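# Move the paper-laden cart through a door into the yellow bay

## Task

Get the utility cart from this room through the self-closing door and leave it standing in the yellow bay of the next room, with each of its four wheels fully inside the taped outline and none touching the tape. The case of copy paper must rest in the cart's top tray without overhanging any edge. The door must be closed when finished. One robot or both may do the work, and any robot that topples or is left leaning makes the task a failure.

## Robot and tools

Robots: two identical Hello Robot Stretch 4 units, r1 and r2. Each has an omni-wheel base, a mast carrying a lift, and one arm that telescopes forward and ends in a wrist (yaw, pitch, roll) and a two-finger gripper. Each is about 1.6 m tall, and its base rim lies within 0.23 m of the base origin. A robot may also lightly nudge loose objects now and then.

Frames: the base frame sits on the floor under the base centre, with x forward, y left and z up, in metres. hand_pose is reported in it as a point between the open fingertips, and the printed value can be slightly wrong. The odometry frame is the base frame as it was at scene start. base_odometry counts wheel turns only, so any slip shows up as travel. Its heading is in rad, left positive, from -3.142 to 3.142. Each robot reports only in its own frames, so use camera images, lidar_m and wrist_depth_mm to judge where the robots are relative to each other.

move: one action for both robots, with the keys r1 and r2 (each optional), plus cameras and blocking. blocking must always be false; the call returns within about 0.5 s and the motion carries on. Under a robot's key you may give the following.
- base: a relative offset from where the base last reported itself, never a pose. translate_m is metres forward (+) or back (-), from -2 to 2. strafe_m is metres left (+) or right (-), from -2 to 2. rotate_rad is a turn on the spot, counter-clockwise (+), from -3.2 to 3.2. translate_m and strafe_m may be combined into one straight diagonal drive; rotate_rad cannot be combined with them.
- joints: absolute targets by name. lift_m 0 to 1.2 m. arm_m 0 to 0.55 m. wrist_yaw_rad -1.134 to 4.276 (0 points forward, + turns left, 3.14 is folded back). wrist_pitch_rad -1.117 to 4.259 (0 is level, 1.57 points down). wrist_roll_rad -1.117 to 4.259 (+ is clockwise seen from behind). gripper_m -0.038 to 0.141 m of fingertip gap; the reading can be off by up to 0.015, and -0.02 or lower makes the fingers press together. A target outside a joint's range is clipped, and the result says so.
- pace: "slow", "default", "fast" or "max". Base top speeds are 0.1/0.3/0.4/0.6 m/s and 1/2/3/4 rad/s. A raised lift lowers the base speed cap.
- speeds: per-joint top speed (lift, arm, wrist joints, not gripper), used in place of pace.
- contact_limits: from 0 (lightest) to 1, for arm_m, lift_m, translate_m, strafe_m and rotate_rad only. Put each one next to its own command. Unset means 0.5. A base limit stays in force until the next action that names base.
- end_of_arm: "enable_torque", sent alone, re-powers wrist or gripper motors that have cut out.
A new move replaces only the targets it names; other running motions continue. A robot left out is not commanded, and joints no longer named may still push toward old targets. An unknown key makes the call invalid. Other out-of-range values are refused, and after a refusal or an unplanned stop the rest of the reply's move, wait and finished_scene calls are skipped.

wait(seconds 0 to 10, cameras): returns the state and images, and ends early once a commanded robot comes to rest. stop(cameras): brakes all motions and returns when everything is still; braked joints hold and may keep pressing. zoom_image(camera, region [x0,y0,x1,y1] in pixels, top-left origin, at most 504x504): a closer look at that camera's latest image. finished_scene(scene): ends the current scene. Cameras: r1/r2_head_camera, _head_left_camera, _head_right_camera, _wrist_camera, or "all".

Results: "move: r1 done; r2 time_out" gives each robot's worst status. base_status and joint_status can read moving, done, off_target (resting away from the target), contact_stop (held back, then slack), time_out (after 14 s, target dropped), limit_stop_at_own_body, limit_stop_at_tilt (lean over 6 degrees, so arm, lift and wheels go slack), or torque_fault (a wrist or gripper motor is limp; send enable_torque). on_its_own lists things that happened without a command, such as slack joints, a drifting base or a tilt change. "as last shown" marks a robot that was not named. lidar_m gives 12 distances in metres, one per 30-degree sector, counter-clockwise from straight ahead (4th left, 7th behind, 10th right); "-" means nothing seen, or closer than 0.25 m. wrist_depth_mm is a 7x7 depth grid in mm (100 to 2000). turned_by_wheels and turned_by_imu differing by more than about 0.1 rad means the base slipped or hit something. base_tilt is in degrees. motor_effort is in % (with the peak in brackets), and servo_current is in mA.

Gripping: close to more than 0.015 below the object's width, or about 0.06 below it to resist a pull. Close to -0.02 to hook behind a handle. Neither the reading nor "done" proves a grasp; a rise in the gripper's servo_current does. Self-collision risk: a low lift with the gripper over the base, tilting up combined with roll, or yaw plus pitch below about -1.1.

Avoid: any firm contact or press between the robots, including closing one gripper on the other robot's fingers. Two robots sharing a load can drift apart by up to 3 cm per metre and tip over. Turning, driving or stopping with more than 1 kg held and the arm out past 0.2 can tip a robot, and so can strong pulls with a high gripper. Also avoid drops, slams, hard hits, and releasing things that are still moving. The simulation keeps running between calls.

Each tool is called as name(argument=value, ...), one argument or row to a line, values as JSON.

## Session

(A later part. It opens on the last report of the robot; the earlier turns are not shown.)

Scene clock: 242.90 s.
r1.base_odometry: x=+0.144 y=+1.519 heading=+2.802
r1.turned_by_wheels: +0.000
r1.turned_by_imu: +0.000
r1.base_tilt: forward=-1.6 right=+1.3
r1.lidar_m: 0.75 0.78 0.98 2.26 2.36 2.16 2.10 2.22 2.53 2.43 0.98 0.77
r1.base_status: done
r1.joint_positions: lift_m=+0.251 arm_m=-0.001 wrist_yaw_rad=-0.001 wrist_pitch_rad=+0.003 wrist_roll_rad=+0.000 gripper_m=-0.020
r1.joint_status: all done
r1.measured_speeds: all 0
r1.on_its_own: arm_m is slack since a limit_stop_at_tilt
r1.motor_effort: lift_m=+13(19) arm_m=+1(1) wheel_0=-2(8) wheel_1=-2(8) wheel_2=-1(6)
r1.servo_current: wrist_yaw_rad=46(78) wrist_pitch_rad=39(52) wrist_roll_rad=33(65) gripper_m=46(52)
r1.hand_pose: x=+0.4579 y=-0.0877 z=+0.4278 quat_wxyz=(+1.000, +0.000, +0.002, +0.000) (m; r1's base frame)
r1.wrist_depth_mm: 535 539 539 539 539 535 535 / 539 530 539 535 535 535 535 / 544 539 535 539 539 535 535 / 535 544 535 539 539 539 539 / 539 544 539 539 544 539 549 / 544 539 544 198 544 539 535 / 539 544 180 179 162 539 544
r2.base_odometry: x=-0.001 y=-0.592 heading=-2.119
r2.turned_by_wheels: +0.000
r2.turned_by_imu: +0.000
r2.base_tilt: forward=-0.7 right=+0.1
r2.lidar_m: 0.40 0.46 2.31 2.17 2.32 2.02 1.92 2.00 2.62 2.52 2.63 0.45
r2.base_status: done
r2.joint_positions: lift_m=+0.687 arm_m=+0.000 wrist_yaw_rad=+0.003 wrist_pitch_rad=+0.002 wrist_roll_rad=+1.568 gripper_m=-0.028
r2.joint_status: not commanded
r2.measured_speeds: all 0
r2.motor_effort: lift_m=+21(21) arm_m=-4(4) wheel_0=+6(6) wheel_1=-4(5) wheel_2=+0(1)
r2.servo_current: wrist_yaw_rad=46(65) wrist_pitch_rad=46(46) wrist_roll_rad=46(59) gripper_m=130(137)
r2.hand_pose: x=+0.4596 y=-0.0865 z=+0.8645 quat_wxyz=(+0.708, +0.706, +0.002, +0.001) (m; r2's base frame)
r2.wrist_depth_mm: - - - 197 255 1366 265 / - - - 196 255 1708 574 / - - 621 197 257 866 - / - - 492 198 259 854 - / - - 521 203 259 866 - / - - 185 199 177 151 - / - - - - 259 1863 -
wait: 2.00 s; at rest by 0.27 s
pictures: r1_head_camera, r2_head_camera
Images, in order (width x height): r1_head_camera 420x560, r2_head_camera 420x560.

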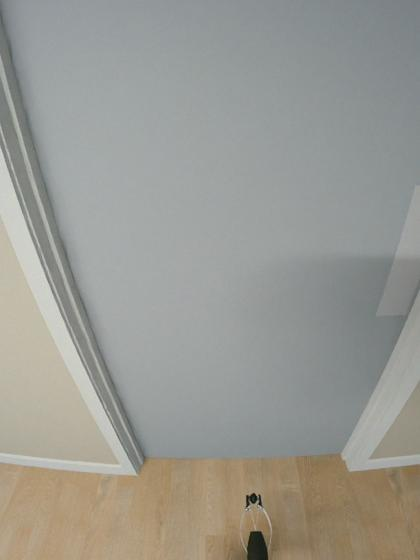

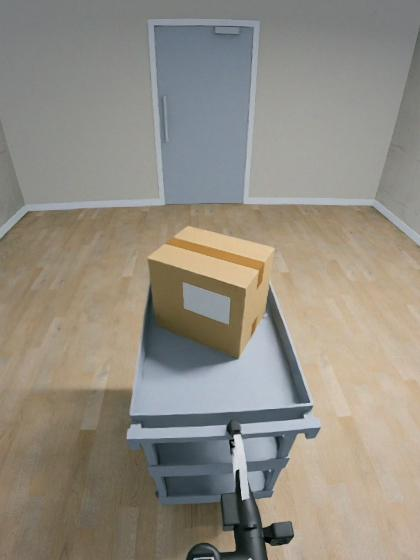

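move(
  blocking=false,
  r2={"base":{"strafe_m":-0.12},"pace":"slow"},
  r1={"base":{"strafe_m":-0.27}},
  cameras=[],
)

wait(
  seconds=3,
  cameras=[],
)

move(
  blocking=false,
  r1={"base":{"translate_m":0.6},"joints":{"arm_m":0},"pace":"slow"},
  cameras=["r1_head_camera","r2_head_camera"],
)

wait(
  seconds=6,
  cameras=["r1_head_camera","r1_head_left_camera","r2_head_camera"],
)

Scene clock: 256.60 s.
move: r1 moving; r2 moving
r1.base_odometry: x=+0.156 y=+1.553 heading=+2.802
r1.turned_by_wheels: +0.000
r1.turned_by_imu: +0.000
r1.base_tilt: forward=-1.6 right=+1.3
r1.lidar_m: 0.75 0.76 0.98 2.30 2.39 2.18 2.09 2.21 2.50 2.40 0.97 0.81
r1.base_status: strafe_m moving
r1.joint_positions: lift_m=+0.251 arm_m=-0.001 wrist_yaw_rad=-0.001 wrist_pitch_rad=+0.003 wrist_roll_rad=+0.000 gripper_m=-0.020
r1.joint_status: not commanded
r1.measured_speeds: translate_m=+0.000 strafe_m=-0.139 rotate_rad=+0.000 lift_m=+0.000 arm_m=+0.000 wrist_yaw_rad=+0.000 wrist_pitch_rad=+0.000 wrist_roll_rad=+0.000
r1.on_its_own: arm_m is slack since a limit_stop_at_tilt
r1.motor_effort: lift_m=+13(13) arm_m=+1(1) wheel_0=+10(10) wheel_1=-9(10) wheel_2=+0(1)
r1.servo_current: wrist_yaw_rad=72(72) wrist_pitch_rad=46(46) wrist_roll_rad=39(52) gripper_m=39(46)
r1.hand_pose: x=+0.4579 y=-0.0877 z=+0.4278 quat_wxyz=(+1.000, +0.000, +0.002, +0.000) (m; r1's base frame)
r1.wrist_depth_mm: 539 535 535 535 530 530 535 / 539 539 530 535 535 535 535 / 544 539 539 539 535 539 535 / 539 539 539 539 539 539 539 / 539 539 539 539 539 539 539 / 539 544 544 198 539 544 539 / 544 549 179 180 162 544 539
r2.base_odometry: x=-0.014 y=-0.585 heading=-2.119
r2.turned_by_wheels: +0.000
r2.turned_by_imu: +0.001
r2.base_tilt: forward=-0.7 right=+0.1
r2.lidar_m: 0.42 0.43 2.33 2.20 2.33 1.99 1.92 2.02 2.63 2.51 2.61 0.47
r2.base_status: strafe_m moving
r2.joint_positions: lift_m=+0.687 arm_m=+0.000 wrist_yaw_rad=+0.003 wrist_pitch_rad=+0.002 wrist_roll_rad=+1.568 gripper_m=-0.028
r2.joint_status: not commanded
r2.measured_speeds: translate_m=+0.000 strafe_m=-0.056 rotate_rad=-0.001 lift_m=+0.000 arm_m=+0.000 wrist_yaw_rad=+0.000 wrist_pitch_rad=+0.000 wrist_roll_rad=+0.000
r2.motor_effort: lift_m=+21(21) arm_m=-4(4) wheel_0=+8(13) wheel_1=-7(9) wheel_2=+0(1)
r2.servo_current: wrist_yaw_rad=52(59) wrist_pitch_rad=39(46) wrist_roll_rad=52(52) gripper_m=130(130)
r2.hand_pose: x=+0.4596 y=-0.0865 z=+0.8645 quat_wxyz=(+0.708, +0.706, +0.002, +0.001) (m; r2's base frame)
r2.wrist_depth_mm: - - - 198 258 285 283 / - - - 198 258 1708 549 / - - 654 200 259 842 - / - - 488 198 259 842 - / - - 517 202 258 842 - / - - 186 199 177 842 - / - - - - 260 1863 -
pictures: none
No camera images: "cameras" was empty.

Scene clock: 258.33 s.
earlier move: r1 done; r2 moving
r1.base_odometry: x=+0.234 y=+1.773 heading=+2.802
r1.turned_by_wheels: +0.000
r1.turned_by_imu: -0.001
r1.base_tilt: forward=-1.6 right=+1.3
r1.lidar_m: 0.74 0.77 0.96 2.53 2.64 2.18 2.10 2.20 2.28 2.16 1.01 0.74
r1.base_status: done
r1.joint_positions: lift_m=+0.250 arm_m=-0.001 wrist_yaw_rad=-0.001 wrist_pitch_rad=+0.003 wrist_roll_rad=+0.000 gripper_m=-0.020
r1.joint_status: not commanded
r1.measured_speeds: all 0
r1.on_its_own: arm_m is slack since a limit_stop_at_tilt
r1.motor_effort: lift_m=+13(14) arm_m=+1(1) wheel_0=+1(11) wheel_1=+0(12) wheel_2=+0(2)
r1.servo_current: wrist_yaw_rad=46(72) wrist_pitch_rad=46(52) wrist_roll_rad=52(72) gripper_m=46(52)
r1.hand_pose: x=+0.4579 y=-0.0877 z=+0.4277 quat_wxyz=(+1.000, +0.000, +0.002, +0.000) (m; r1's base frame)
r1.wrist_depth_mm: 535 535 535 535 539 504 - / 535 535 535 539 539 508 - / 539 539 539 539 539 508 - / 539 539 539 539 544 512 - / 539 539 535 544 549 512 - / 544 544 539 198 544 512 - / 544 544 180 180 162 452 -
r2.base_odometry: x=-0.104 y=-0.530 heading=-2.119
r2.turned_by_wheels: +0.000
r2.turned_by_imu: +0.001
r2.base_tilt: forward=-0.7 right=+0.1
r2.lidar_m: 0.40 0.38 2.45 2.31 2.45 2.02 1.92 1.99 2.52 2.37 2.51 0.47
r2.base_status: strafe_m moving
r2.joint_positions: lift_m=+0.687 arm_m=+0.000 wrist_yaw_rad=+0.003 wrist_pitch_rad=+0.002 wrist_roll_rad=+1.568 gripper_m=-0.028
r2.joint_status: not commanded
r2.measured_speeds: all 0
r2.motor_effort: lift_m=+21(21) arm_m=-4(4) wheel_0=+5(13) wheel_1=-4(9) wheel_2=-1(2)
r2.servo_current: wrist_yaw_rad=52(59) wrist_pitch_rad=39(46) wrist_roll_rad=46(65) gripper_m=130(137)
r2.hand_pose: x=+0.4596 y=-0.0865 z=+0.8645 quat_wxyz=(+0.708, +0.706, +0.002, +0.001) (m; r2's base frame)
r2.wrist_depth_mm: - - - 253 296 1397 1042 / - - - 283 285 1576 1182 / - - - 272 276 1661 - / - - 609 266 270 866 - / - - 496 206 263 854 - / - - 186 198 178 153 - / - - 564 - - - -
wait: 1.73 of 3 s (r1 has come to rest)
pictures: none
No camera images: "cameras" was empty.

Scene clock: 258.83 s.
earlier move: r2 done
move: r1 moving
r1.base_odometry: x=+0.222 y=+1.777 heading=+2.803
r1.turned_by_wheels: +0.000
r1.turned_by_imu: +0.000
r1.base_tilt: forward=-1.6 right=+1.3
r1.lidar_m: 0.72 0.78 0.95 2.53 2.66 2.21 2.12 2.21 2.26 2.18 0.97 0.74
r1.base_status: translate_m moving
r1.joint_positions: lift_m=+0.250 arm_m=+0.000 wrist_yaw_rad=-0.001 wrist_pitch_rad=+0.003 wrist_roll_rad=+0.000 gripper_m=-0.020
r1.joint_status: all done
r1.measured_speeds: translate_m=+0.048 strafe_m=+0.000 rotate_rad=-0.001 lift_m=+0.000 arm_m=+0.000 wrist_yaw_rad=+0.000 wrist_pitch_rad=+0.000 wrist_roll_rad=+0.000
r1.motor_effort: lift_m=+13(14) arm_m=+5(7) wheel_0=+4(7) wheel_1=+5(5) wheel_2=-4(7)
r1.servo_current: wrist_yaw_rad=46(52) wrist_pitch_rad=39(46) wrist_roll_rad=33(65) gripper_m=39(46)
r1.hand_pose: x=+0.4591 y=-0.0877 z=+0.4277 quat_wxyz=(+1.000, +0.000, +0.002, +0.000) (m; r1's base frame)
r1.wrist_depth_mm: 525 521 521 525 530 492 - / 525 521 525 530 530 496 - / 525 530 525 530 525 500 - / 525 530 530 530 535 496 - / 525 530 525 535 530 488 - / 521 530 525 198 530 488 - / 530 525 180 180 162 442 -
r2.base_odometry: x=-0.104 y=-0.530 heading=-2.119
r2.turned_by_wheels: +0.000
r2.turned_by_imu: +0.000
r2.base_tilt: forward=-0.7 right=+0.1
r2.lidar_m: 0.39 0.40 2.45 2.31 2.43 2.01 1.91 2.00 2.51 2.39 2.52 0.45
r2.base_status: done
r2.joint_positions: lift_m=+0.687 arm_m=+0.000 wrist_yaw_rad=+0.003 wrist_pitch_rad=+0.002 wrist_roll_rad=+1.568 gripper_m=-0.028
r2.joint_status: not commanded
r2.measured_speeds: all 0
r2.motor_effort: lift_m=+21(21) arm_m=-4(4) wheel_0=+6(6) wheel_1=-4(4) wheel_2=+0(0)
r2.servo_current: wrist_yaw_rad=46(52) wrist_pitch_rad=46(46) wrist_roll_rad=59(65) gripper_m=124(130)
r2.hand_pose: x=+0.4596 y=-0.0865 z=+0.8645 quat_wxyz=(+0.708, +0.706, +0.002, +0.001) (m; r2's base frame)
r2.wrist_depth_mm: - - - 252 294 1336 1042 / - - - 283 286 1618 1182 / - - - 274 277 1756 - / - - 609 266 268 854 - / - - 496 205 263 854 - / - - 185 198 177 152 - / - - 564 - - - -
pictures: r1_head_camera, r2_head_camera
Images, in order (width x height): r1_head_camera 420x560, r2_head_camera 420x560.

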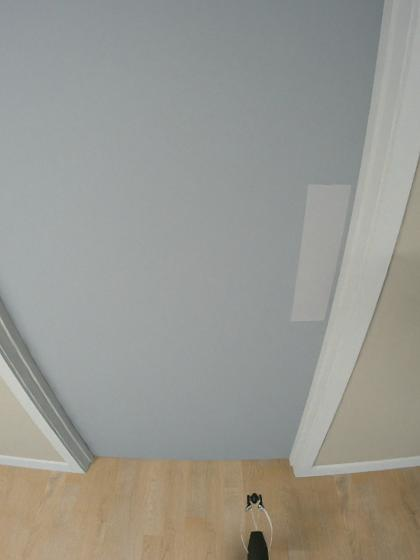

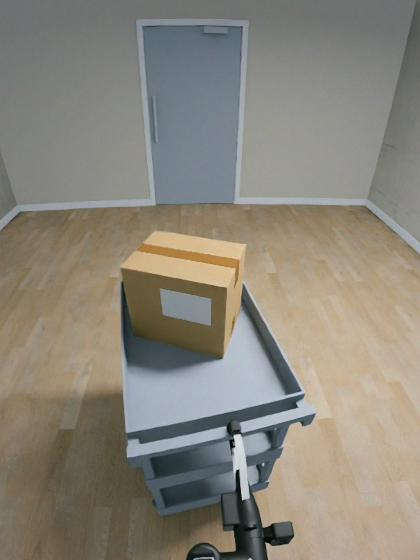

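Scene clock: 264.83 s.
earlier move: r1 moving
r1.base_odometry: x=-0.320 y=+1.968 heading=+2.802
r1.turned_by_wheels: -0.001
r1.turned_by_imu: -0.001
r1.base_tilt: forward=-1.6 right=+1.3
r1.lidar_m: 0.39 0.37 0.43 0.69 2.64 2.81 2.70 2.82 2.26 0.49 0.30 0.49
r1.base_status: translate_m moving
r1.joint_positions: lift_m=+0.250 arm_m=+0.000 wrist_yaw_rad=-0.005 wrist_pitch_rad=+0.002 wrist_roll_rad=+0.000 gripper_m=-0.020
r1.joint_status: all done
r1.measured_speeds: translate_m=+0.052 strafe_m=+0.000 rotate_rad=-0.001 lift_m=+0.000 arm_m=+0.000 wrist_yaw_rad=+0.000 wrist_pitch_rad=+0.000 wrist_roll_rad=+0.000
r1.motor_effort: lift_m=+14(14) arm_m=+8(12) wheel_0=+2(16) wheel_1=+3(10) wheel_2=-14(22)
r1.servo_current: wrist_yaw_rad=46(78) wrist_pitch_rad=46(52) wrist_roll_rad=46(78) gripper_m=46(52)
r1.hand_pose: x=+0.4584 y=-0.0890 z=+0.4280 quat_wxyz=(+1.000, +0.000, +0.001, -0.003) (m; r1's base frame)
r1.wrist_depth_mm: 186 199 215 236 257 282 - / 184 200 216 236 258 289 - / 186 199 216 236 258 283 - / 186 200 216 236 259 289 - / 187 200 217 239 260 290 - / 185 199 209 197 256 287 1430 / 185 196 212 184 173 291 1060
r2.base_odometry: x=-0.104 y=-0.530 heading=-2.119
r2.turned_by_wheels: +0.000
r2.turned_by_imu: +0.001
r2.base_tilt: forward=-0.6 right=+0.1
r2.lidar_m: 0.36 0.38 2.42 2.31 2.43 1.98 1.92 2.00 2.53 2.40 2.52 0.48
r2.base_status: done
r2.joint_positions: lift_m=+0.687 arm_m=+0.000 wrist_yaw_rad=+0.003 wrist_pitch_rad=+0.002 wrist_roll_rad=+1.568 gripper_m=-0.028
r2.joint_status: not commanded
r2.measured_speeds: all 0
r2.motor_effort: lift_m=+21(22) arm_m=-4(4) wheel_0=+6(6) wheel_1=-4(4) wheel_2=+0(1)
r2.servo_current: wrist_yaw_rad=52(59) wrist_pitch_rad=39(46) wrist_roll_rad=46(65) gripper_m=124(137)
r2.hand_pose: x=+0.4596 y=-0.0865 z=+0.8645 quat_wxyz=(+0.708, +0.706, +0.002, +0.001) (m; r2's base frame)
r2.wrist_depth_mm: - - - 253 296 1366 1042 / - - - 283 285 1576 1182 / - - - 273 276 1756 - / - - 609 266 270 854 - / - - 500 206 263 854 - / - - 185 199 177 152 - / - - 569 - - - -
wait: 6.00 s; no rest
pictures: r1_head_camera, r1_head_left_camera, r2_head_camera
Images, in order (width x height): r1_head_camera 420x560, r1_head_left_camera 420x672, r2_head_camera 420x560.

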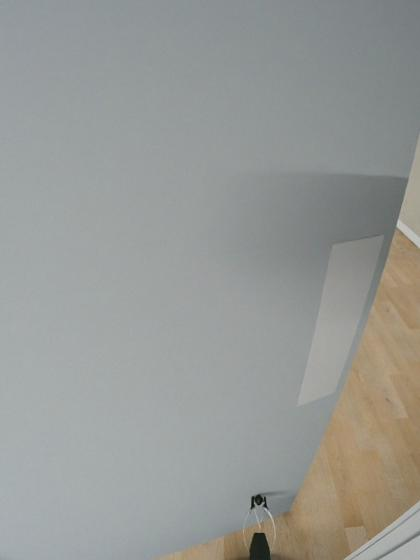

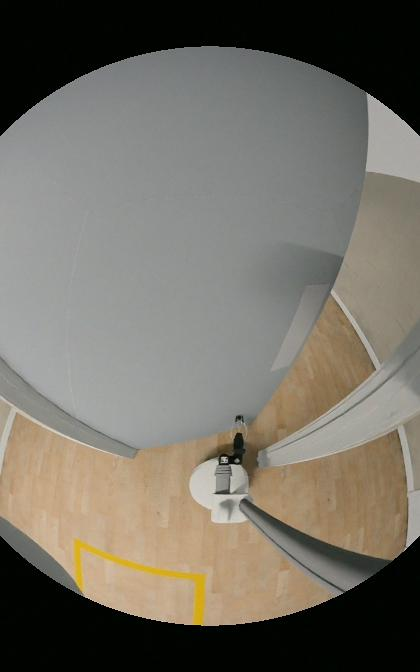

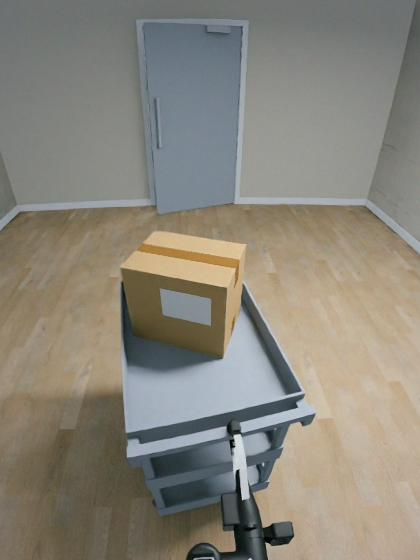

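move(
  blocking=false,
  r1={"base":{"translate_m":0.35},"pace":"slow"},
  cameras=[],
)

wait(
  seconds=6,
  cameras=["r1_head_camera","r1_head_left_camera","r2_head_camera"],
)

Scene clock: 269.97 s.
earlier move: r1 done
move: r1 moving
r1.base_odometry: x=-0.343 y=+1.977 heading=+2.802
r1.turned_by_wheels: +0.000
r1.turned_by_imu: -0.001
r1.base_tilt: forward=-1.6 right=+1.3
r1.lidar_m: 0.37 0.36 0.40 0.68 2.67 2.82 2.71 2.84 2.29 0.31 0.29 0.47
r1.base_status: translate_m moving
r1.joint_positions: lift_m=+0.250 arm_m=+0.000 wrist_yaw_rad=-0.007 wrist_pitch_rad=+0.002 wrist_roll_rad=+0.000 gripper_m=-0.020
r1.joint_status: not commanded
r1.measured_speeds: translate_m=+0.048 strafe_m=+0.000 rotate_rad=-0.001 lift_m=+0.000 arm_m=+0.000 wrist_yaw_rad=-0.017 wrist_pitch_rad=+0.000 wrist_roll_rad=+0.000
r1.motor_effort: lift_m=+13(14) arm_m=+8(8) wheel_0=+5(11) wheel_1=+6(8) wheel_2=-19(19)
r1.servo_current: wrist_yaw_rad=59(78) wrist_pitch_rad=46(52) wrist_roll_rad=59(59) gripper_m=46(46)
r1.hand_pose: x=+0.4583 y=-0.0895 z=+0.4280 quat_wxyz=(+1.000, +0.000, +0.001, -0.004) (m; r1's base frame)
r1.wrist_depth_mm: 181 195 212 235 260 287 - / 180 195 213 235 260 287 - / 180 196 214 235 260 287 - / 182 196 215 236 260 289 - / 183 197 214 236 260 289 - / 181 198 206 198 258 294 1499 / 183 192 209 159 250 301 1060
r2: as last shown
r2.turned_by_imu: +0.000
r2.base_tilt: forward=-0.7 right=+0.1
r2.lidar_m: 0.39 0.39 2.45 2.31 2.43 1.99 1.93 1.97 2.50 2.39 2.49 0.45
r2.motor_effort: lift_m=+21(21) arm_m=-4(4) wheel_0=+6(6) wheel_1=-4(4) wheel_2=+0(0)
r2.servo_current: wrist_yaw_rad=39(52) wrist_pitch_rad=39(46) wrist_roll_rad=46(59) gripper_m=137(137)
r2.wrist_depth_mm: - - - 253 294 1366 1060 / - - - 283 285 1576 1160 / - - - 273 276 1661 - / - - 609 266 271 866 - / - - 496 206 264 866 - / - - 186 198 177 152 - / - - 564 - - - -
pictures: none
No camera images: "cameras" was empty.

Scene clock: 274.23 s.
earlier move: r1 done
r1.base_odometry: x=-0.661 y=+2.089 heading=+2.801
r1.turned_by_wheels: +0.000
r1.turned_by_imu: -0.005
r1.base_tilt: forward=-1.6 right=+1.3
r1.lidar_m: 0.32 0.26 0.27 0.33 0.68 3.15 3.06 3.17 0.32 0.48 2.25 3.05
r1.base_status: done
r1.joint_positions: lift_m=+0.250 arm_m=+0.000 wrist_yaw_rad=-0.010 wrist_pitch_rad=+0.002 wrist_roll_rad=+0.000 gripper_m=-0.020
r1.joint_status: not commanded
r1.measured_speeds: all 0
r1.motor_effort: lift_m=+14(14) arm_m=+8(8) wheel_0=-2(11) wheel_1=+2(8) wheel_2=-13(21)
r1.servo_current: wrist_yaw_rad=52(85) wrist_pitch_rad=39(52) wrist_roll_rad=46(65) gripper_m=46(52)
r1.hand_pose: x=+0.4580 y=-0.0903 z=+0.4280 quat_wxyz=(+1.000, +0.000, +0.001, -0.005) (m; r1's base frame)
r1.wrist_depth_mm: 148 174 200 237 - - - / 149 172 202 237 - - - / 152 172 202 237 - - - / 155 176 203 237 - - - / 150 173 202 237 - - - / 148 177 194 200 182 1537 1464 / 152 168 180 165 176 1025 1078
r2.base_odometry: x=-0.104 y=-0.530 heading=-2.119
r2.turned_by_wheels: +0.000
r2.turned_by_imu: +0.001
r2.base_tilt: forward=-0.7 right=+0.1
r2.lidar_m: 0.38 0.40 2.44 2.30 2.44 2.01 1.89 2.00 2.51 2.41 2.51 0.44
r2.base_status: not commanded
r2.joint_positions: lift_m=+0.687 arm_m=+0.000 wrist_yaw_rad=+0.003 wrist_pitch_rad=+0.002 wrist_roll_rad=+1.568 gripper_m=-0.028
r2.joint_status: not commanded
r2.measured_speeds: all 0
r2.motor_effort: lift_m=+21(22) arm_m=-4(4) wheel_0=+6(6) wheel_1=-4(4) wheel_2=+0(0)
r2.servo_current: wrist_yaw_rad=39(59) wrist_pitch_rad=46(46) wrist_roll_rad=39(59) gripper_m=130(137)
r2.hand_pose: x=+0.4596 y=-0.0865 z=+0.8645 quat_wxyz=(+0.708, +0.706, +0.002, +0.001) (m; r2's base frame)
r2.wrist_depth_mm: - - - 253 294 1366 1060 / - - - 283 283 1618 1182 / - - - 273 276 1756 - / - - 603 267 270 854 - / - - 496 205 263 854 - / - - 185 198 177 152 - / - - 564 - - - -
wait: 4.27 of 6 s (r1 has come to rest)
pictures: r1_head_camera, r1_head_left_camera, r2_head_camera
Images, in order (width x height): r1_head_camera 420x560, r1_head_left_camera 420x672, r2_head_camera 420x560.

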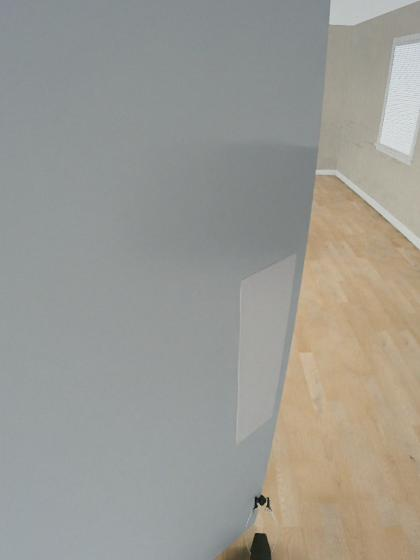

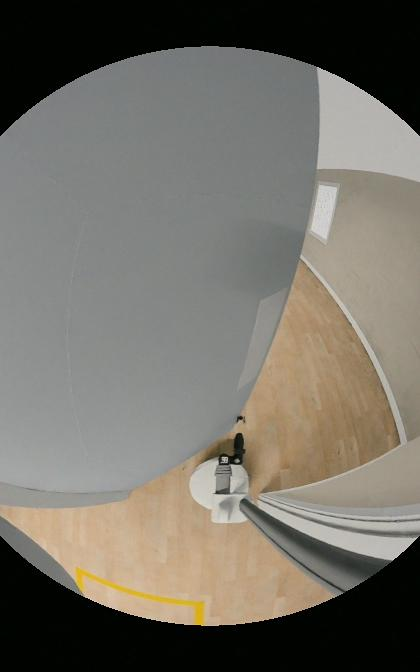

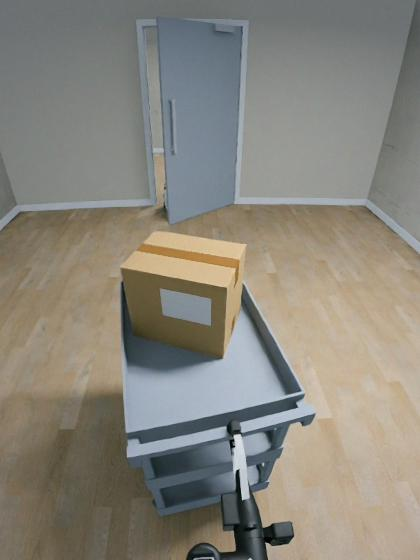

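move(
  blocking=false,
  r1={"base":{"translate_m":0.35},"joints":{"arm_m":0.1},"pace":"slow"},
  cameras=[],
)

wait(
  seconds=6,
  cameras=["r1_head_left_camera","r2_head_camera"],
)

Scene clock: 278.70 s.
move: r1 moving
r1.base_odometry: x=-0.673 y=+2.094 heading=+2.800
r1.turned_by_wheels: -0.001
r1.turned_by_imu: -0.002
r1.base_tilt: forward=-1.6 right=+1.3
r1.lidar_m: 0.30 0.26 0.26 0.35 0.68 3.18 3.10 3.22 0.32 0.51 2.24 3.05
r1.base_status: translate_m moving
r1.joint_positions: lift_m=+0.250 arm_m=+0.012 wrist_yaw_rad=-0.012 wrist_pitch_rad=+0.002 wrist_roll_rad=+0.000 gripper_m=-0.020
r1.joint_status: arm_m moving
r1.measured_speeds: translate_m=+0.049 strafe_m=+0.000 rotate_rad=+0.001 lift_m=+0.000 arm_m=+0.049 wrist_yaw_rad=+0.000 wrist_pitch_rad=+0.000 wrist_roll_rad=+0.000
r1.motor_effort: lift_m=+14(14) arm_m=+12(13) wheel_0=-1(2) wheel_1=+4(5) wheel_2=-19(20)
r1.servo_current: wrist_yaw_rad=78(78) wrist_pitch_rad=52(52) wrist_roll_rad=52(65) gripper_m=46(46)
r1.hand_pose: x=+0.4703 y=-0.0908 z=+0.4280 quat_wxyz=(+1.000, +0.000, +0.001, -0.006) (m; r1's base frame)
r1.wrist_depth_mm: 145 168 199 - - - - / 148 168 199 - - - - / 143 169 199 - - - - / 152 169 205 - - - - / 147 173 200 229 - - - / 149 173 191 198 182 1499 1537 / 148 165 169 181 904 132 1078
r2: as last shown
r2.turned_by_imu: +0.000
r2.base_tilt: forward=-0.6 right=+0.1
r2.lidar_m: 0.38 0.40 2.41 2.31 2.44 1.99 1.89 1.99 2.50 2.40 2.52 0.45
r2.motor_effort: lift_m=+21(21) arm_m=-4(4) wheel_0=+6(6) wheel_1=-4(4) wheel_2=+0(0)
r2.servo_current: wrist_yaw_rad=52(59) wrist_pitch_rad=39(46) wrist_roll_rad=46(59) gripper_m=130(130)
r2.wrist_depth_mm: - - - 252 294 1366 1042 / - - - 283 286 1576 1182 / - - - 273 274 1708 - / - - 603 266 270 854 - / - - 496 206 263 854 - / - - 185 198 177 152 - / - - 559 - - - -
pictures: none
No camera images: "cameras" was empty.

Scene clock: 282.97 s.
earlier move: r1 done
r1.base_odometry: x=-0.990 y=+2.206 heading=+2.802
r1.turned_by_wheels: +0.002
r1.turned_by_imu: -0.003
r1.base_tilt: forward=-1.6 right=+1.3
r1.lidar_m: 0.25 0.25 - 0.25 0.36 3.56 3.48 0.53 0.67 1.75 2.23 3.04
r1.base_status: done
r1.joint_positions: lift_m=+0.250 arm_m=+0.100 wrist_yaw_rad=-0.002 wrist_pitch_rad=+0.002 wrist_roll_rad=+0.000 gripper_m=-0.020
r1.joint_status: all done
r1.measured_speeds: all 0
r1.motor_effort: lift_m=+14(14) arm_m=+5(13) wheel_0=+5(14) wheel_1=+11(14) wheel_2=-7(21)
r1.servo_current: wrist_yaw_rad=52(111) wrist_pitch_rad=46(52) wrist_roll_rad=52(65) gripper_m=46(52)
r1.hand_pose: x=+0.5589 y=-0.0881 z=+0.4280 quat_wxyz=(+1.000, +0.000, +0.001, -0.001) (m; r1's base frame)
r1.wrist_depth_mm: - - - - - - - / - - - - - - - / - - - - - - - / - - - - - - - / - - - - - - - / 1618 1576 1464 198 1537 1499 1464 / 1138 1078 178 183 162 1042 1042
r2.base_odometry: x=-0.104 y=-0.530 heading=-2.119
r2.turned_by_wheels: +0.000
r2.turned_by_imu: +0.001
r2.base_tilt: forward=-0.6 right=+0.1
r2.lidar_m: 0.39 0.41 2.45 2.32 2.42 1.99 1.90 2.01 2.50 2.40 2.50 0.48
r2.base_status: not commanded
r2.joint_positions: lift_m=+0.687 arm_m=+0.000 wrist_yaw_rad=+0.003 wrist_pitch_rad=+0.002 wrist_roll_rad=+1.568 gripper_m=-0.028
r2.joint_status: not commanded
r2.measured_speeds: all 0
r2.motor_effort: lift_m=+21(21) arm_m=-4(4) wheel_0=+6(6) wheel_1=-4(4) wheel_2=+0(0)
r2.servo_current: wrist_yaw_rad=39(65) wrist_pitch_rad=39(46) wrist_roll_rad=39(65) gripper_m=124(137)
r2.hand_pose: x=+0.4596 y=-0.0865 z=+0.8645 quat_wxyz=(+0.708, +0.706, +0.002, +0.001) (m; r2's base frame)
r2.wrist_depth_mm: - - - 253 294 1397 1060 / - - - 283 285 1618 1160 / - - - 273 276 1708 - / - - 603 267 268 866 - / - - 496 206 263 842 - / - - 186 199 177 152 - / - - 569 - - - -
wait: 4.27 of 6 s (r1 has come to rest)
pictures: r1_head_left_camera, r2_head_camera
Images, in order (width x height): r1_head_left_camera 420x672, r2_head_camera 420x560.

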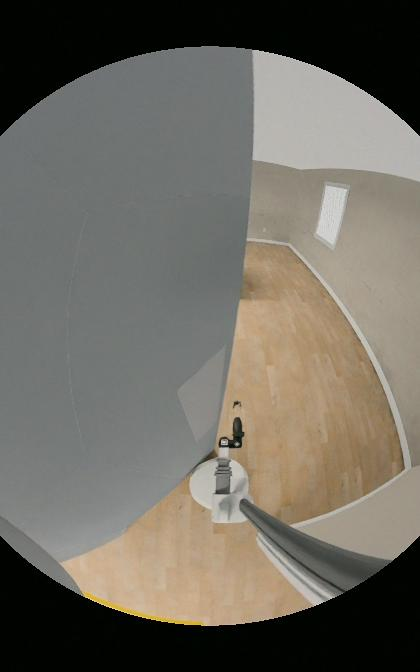

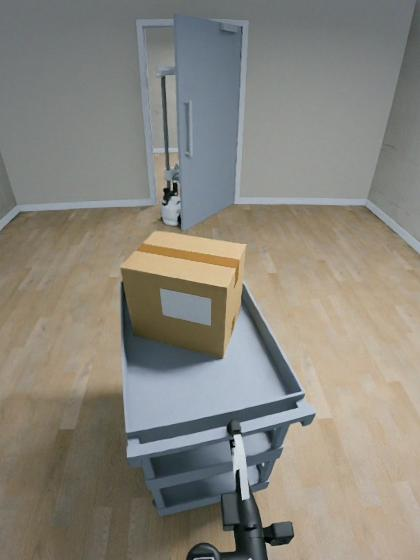

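move(
  blocking=false,
  r1={"base":{"translate_m":0.45},"pace":"slow"},
  cameras=[],
)

wait(
  seconds=7,
  cameras=["r1_head_left_camera","r2_head_camera"],
)

Scene clock: 290.13 s.
move: r1 moving
r1.base_odometry: x=-1.002 y=+2.211 heading=+2.802
r1.turned_by_wheels: +0.001
r1.turned_by_imu: +0.000
r1.base_tilt: forward=-1.6 right=+1.3
r1.lidar_m: 0.27 0.25 - 0.25 0.35 3.56 3.50 0.54 0.67 1.80 2.23 3.05
r1.base_status: translate_m moving
r1.joint_positions: lift_m=+0.250 arm_m=+0.100 wrist_yaw_rad=-0.002 wrist_pitch_rad=+0.002 wrist_roll_rad=+0.000 gripper_m=-0.020
r1.joint_status: not commanded
r1.measured_speeds: translate_m=+0.048 strafe_m=+0.000 rotate_rad=-0.001 lift_m=+0.000 arm_m=+0.000 wrist_yaw_rad=+0.000 wrist_pitch_rad=+0.000 wrist_roll_rad=+0.000
r1.motor_effort: lift_m=+14(14) arm_m=+5(5) wheel_0=+7(8) wheel_1=+10(14) wheel_2=-10(11)
r1.servo_current: wrist_yaw_rad=46(52) wrist_pitch_rad=46(46) wrist_roll_rad=39(52) gripper_m=46(52)
r1.hand_pose: x=+0.5589 y=-0.0881 z=+0.4280 quat_wxyz=(+1.000, +0.000, +0.001, -0.001) (m; r1's base frame)
r1.wrist_depth_mm: - - - - - - - / - - - - - - - / - - - - - - - / - - - - - - - / - - - - - - - / 1618 1618 1397 198 1499 1499 1464 / 1160 1078 179 184 161 1008 1060
r2: as last shown
r2.turned_by_imu: +0.000
r2.lidar_m: 0.39 0.40 2.43 2.31 2.43 2.00 1.91 2.00 2.52 2.39 2.52 0.48
r2.servo_current: wrist_yaw_rad=46(52) wrist_pitch_rad=33(52) wrist_roll_rad=59(59) gripper_m=124(130)
r2.wrist_depth_mm: - - - 252 294 1397 1060 / - - - 282 285 1618 1182 / - - - 272 276 1756 - / - - 609 267 270 854 - / - - 496 206 263 842 - / - - 186 199 177 152 - / - - 564 - - - -
pictures: none
No camera images: "cameras" was empty.

Scene clock: 295.40 s.
earlier move: r1 done
r1.base_odometry: x=-1.415 y=+2.356 heading=+2.802
r1.turned_by_wheels: +0.000
r1.turned_by_imu: +0.000
r1.base_tilt: forward=-1.6 right=+1.2
r1.lidar_m: 1.86 3.70 2.69 0.29 0.25 0.52 3.96 0.93 1.32 2.16 2.22 3.01
r1.base_status: done
r1.joint_positions: lift_m=+0.250 arm_m=+0.100 wrist_yaw_rad=-0.002 wrist_pitch_rad=+0.002 wrist_roll_rad=+0.000 gripper_m=-0.020
r1.joint_status: not commanded
r1.measured_speeds: all 0
r1.motor_effort: lift_m=+14(14) arm_m=+5(5) wheel_0=+0(9) wheel_1=+9(14) wheel_2=-1(12)
r1.servo_current: wrist_yaw_rad=52(72) wrist_pitch_rad=46(52) wrist_roll_rad=39(72) gripper_m=46(52)
r1.hand_pose: x=+0.5590 y=-0.0881 z=+0.4280 quat_wxyz=(+1.000, +0.000, +0.001, -0.001) (m; r1's base frame)
r1.wrist_depth_mm: - - - - - - - / - - 1618 - - - - / - - - - - - - / - - - - - - - / - - - - - - - / 1618 1576 1464 198 1537 1464 1430 / 1138 1078 179 183 161 1025 1060
r2.base_odometry: x=-0.104 y=-0.530 heading=-2.119
r2.turned_by_wheels: +0.000
r2.turned_by_imu: +0.001
r2.base_tilt: forward=-0.7 right=+0.1
r2.lidar_m: 0.38 0.40 2.43 2.30 2.44 2.02 1.90 1.98 2.51 2.41 2.51 0.45
r2.base_status: not commanded
r2.joint_positions: lift_m=+0.687 arm_m=+0.000 wrist_yaw_rad=+0.003 wrist_pitch_rad=+0.002 wrist_roll_rad=+1.568 gripper_m=-0.028
r2.joint_status: not commanded
r2.measured_speeds: all 0
r2.motor_effort: lift_m=+21(21) arm_m=-4(4) wheel_0=+6(6) wheel_1=-4(4) wheel_2=+0(1)
r2.servo_current: wrist_yaw_rad=59(65) wrist_pitch_rad=46(52) wrist_roll_rad=52(59) gripper_m=130(137)
r2.hand_pose: x=+0.4596 y=-0.0865 z=+0.8645 quat_wxyz=(+0.708, +0.706, +0.002, +0.001) (m; r2's base frame)
r2.wrist_depth_mm: - - - 253 294 1366 1060 / - - - 285 285 1618 1182 / - - - 273 276 1708 - / - - 603 266 268 854 - / - - 496 206 263 854 - / - - 185 198 177 152 - / - - 564 - - - -
wait: 5.27 of 7 s (r1 has come to rest)
pictures: r1_head_left_camera, r2_head_camera
Images, in order (width x height): r1_head_left_camera 420x672, r2_head_camera 420x560.

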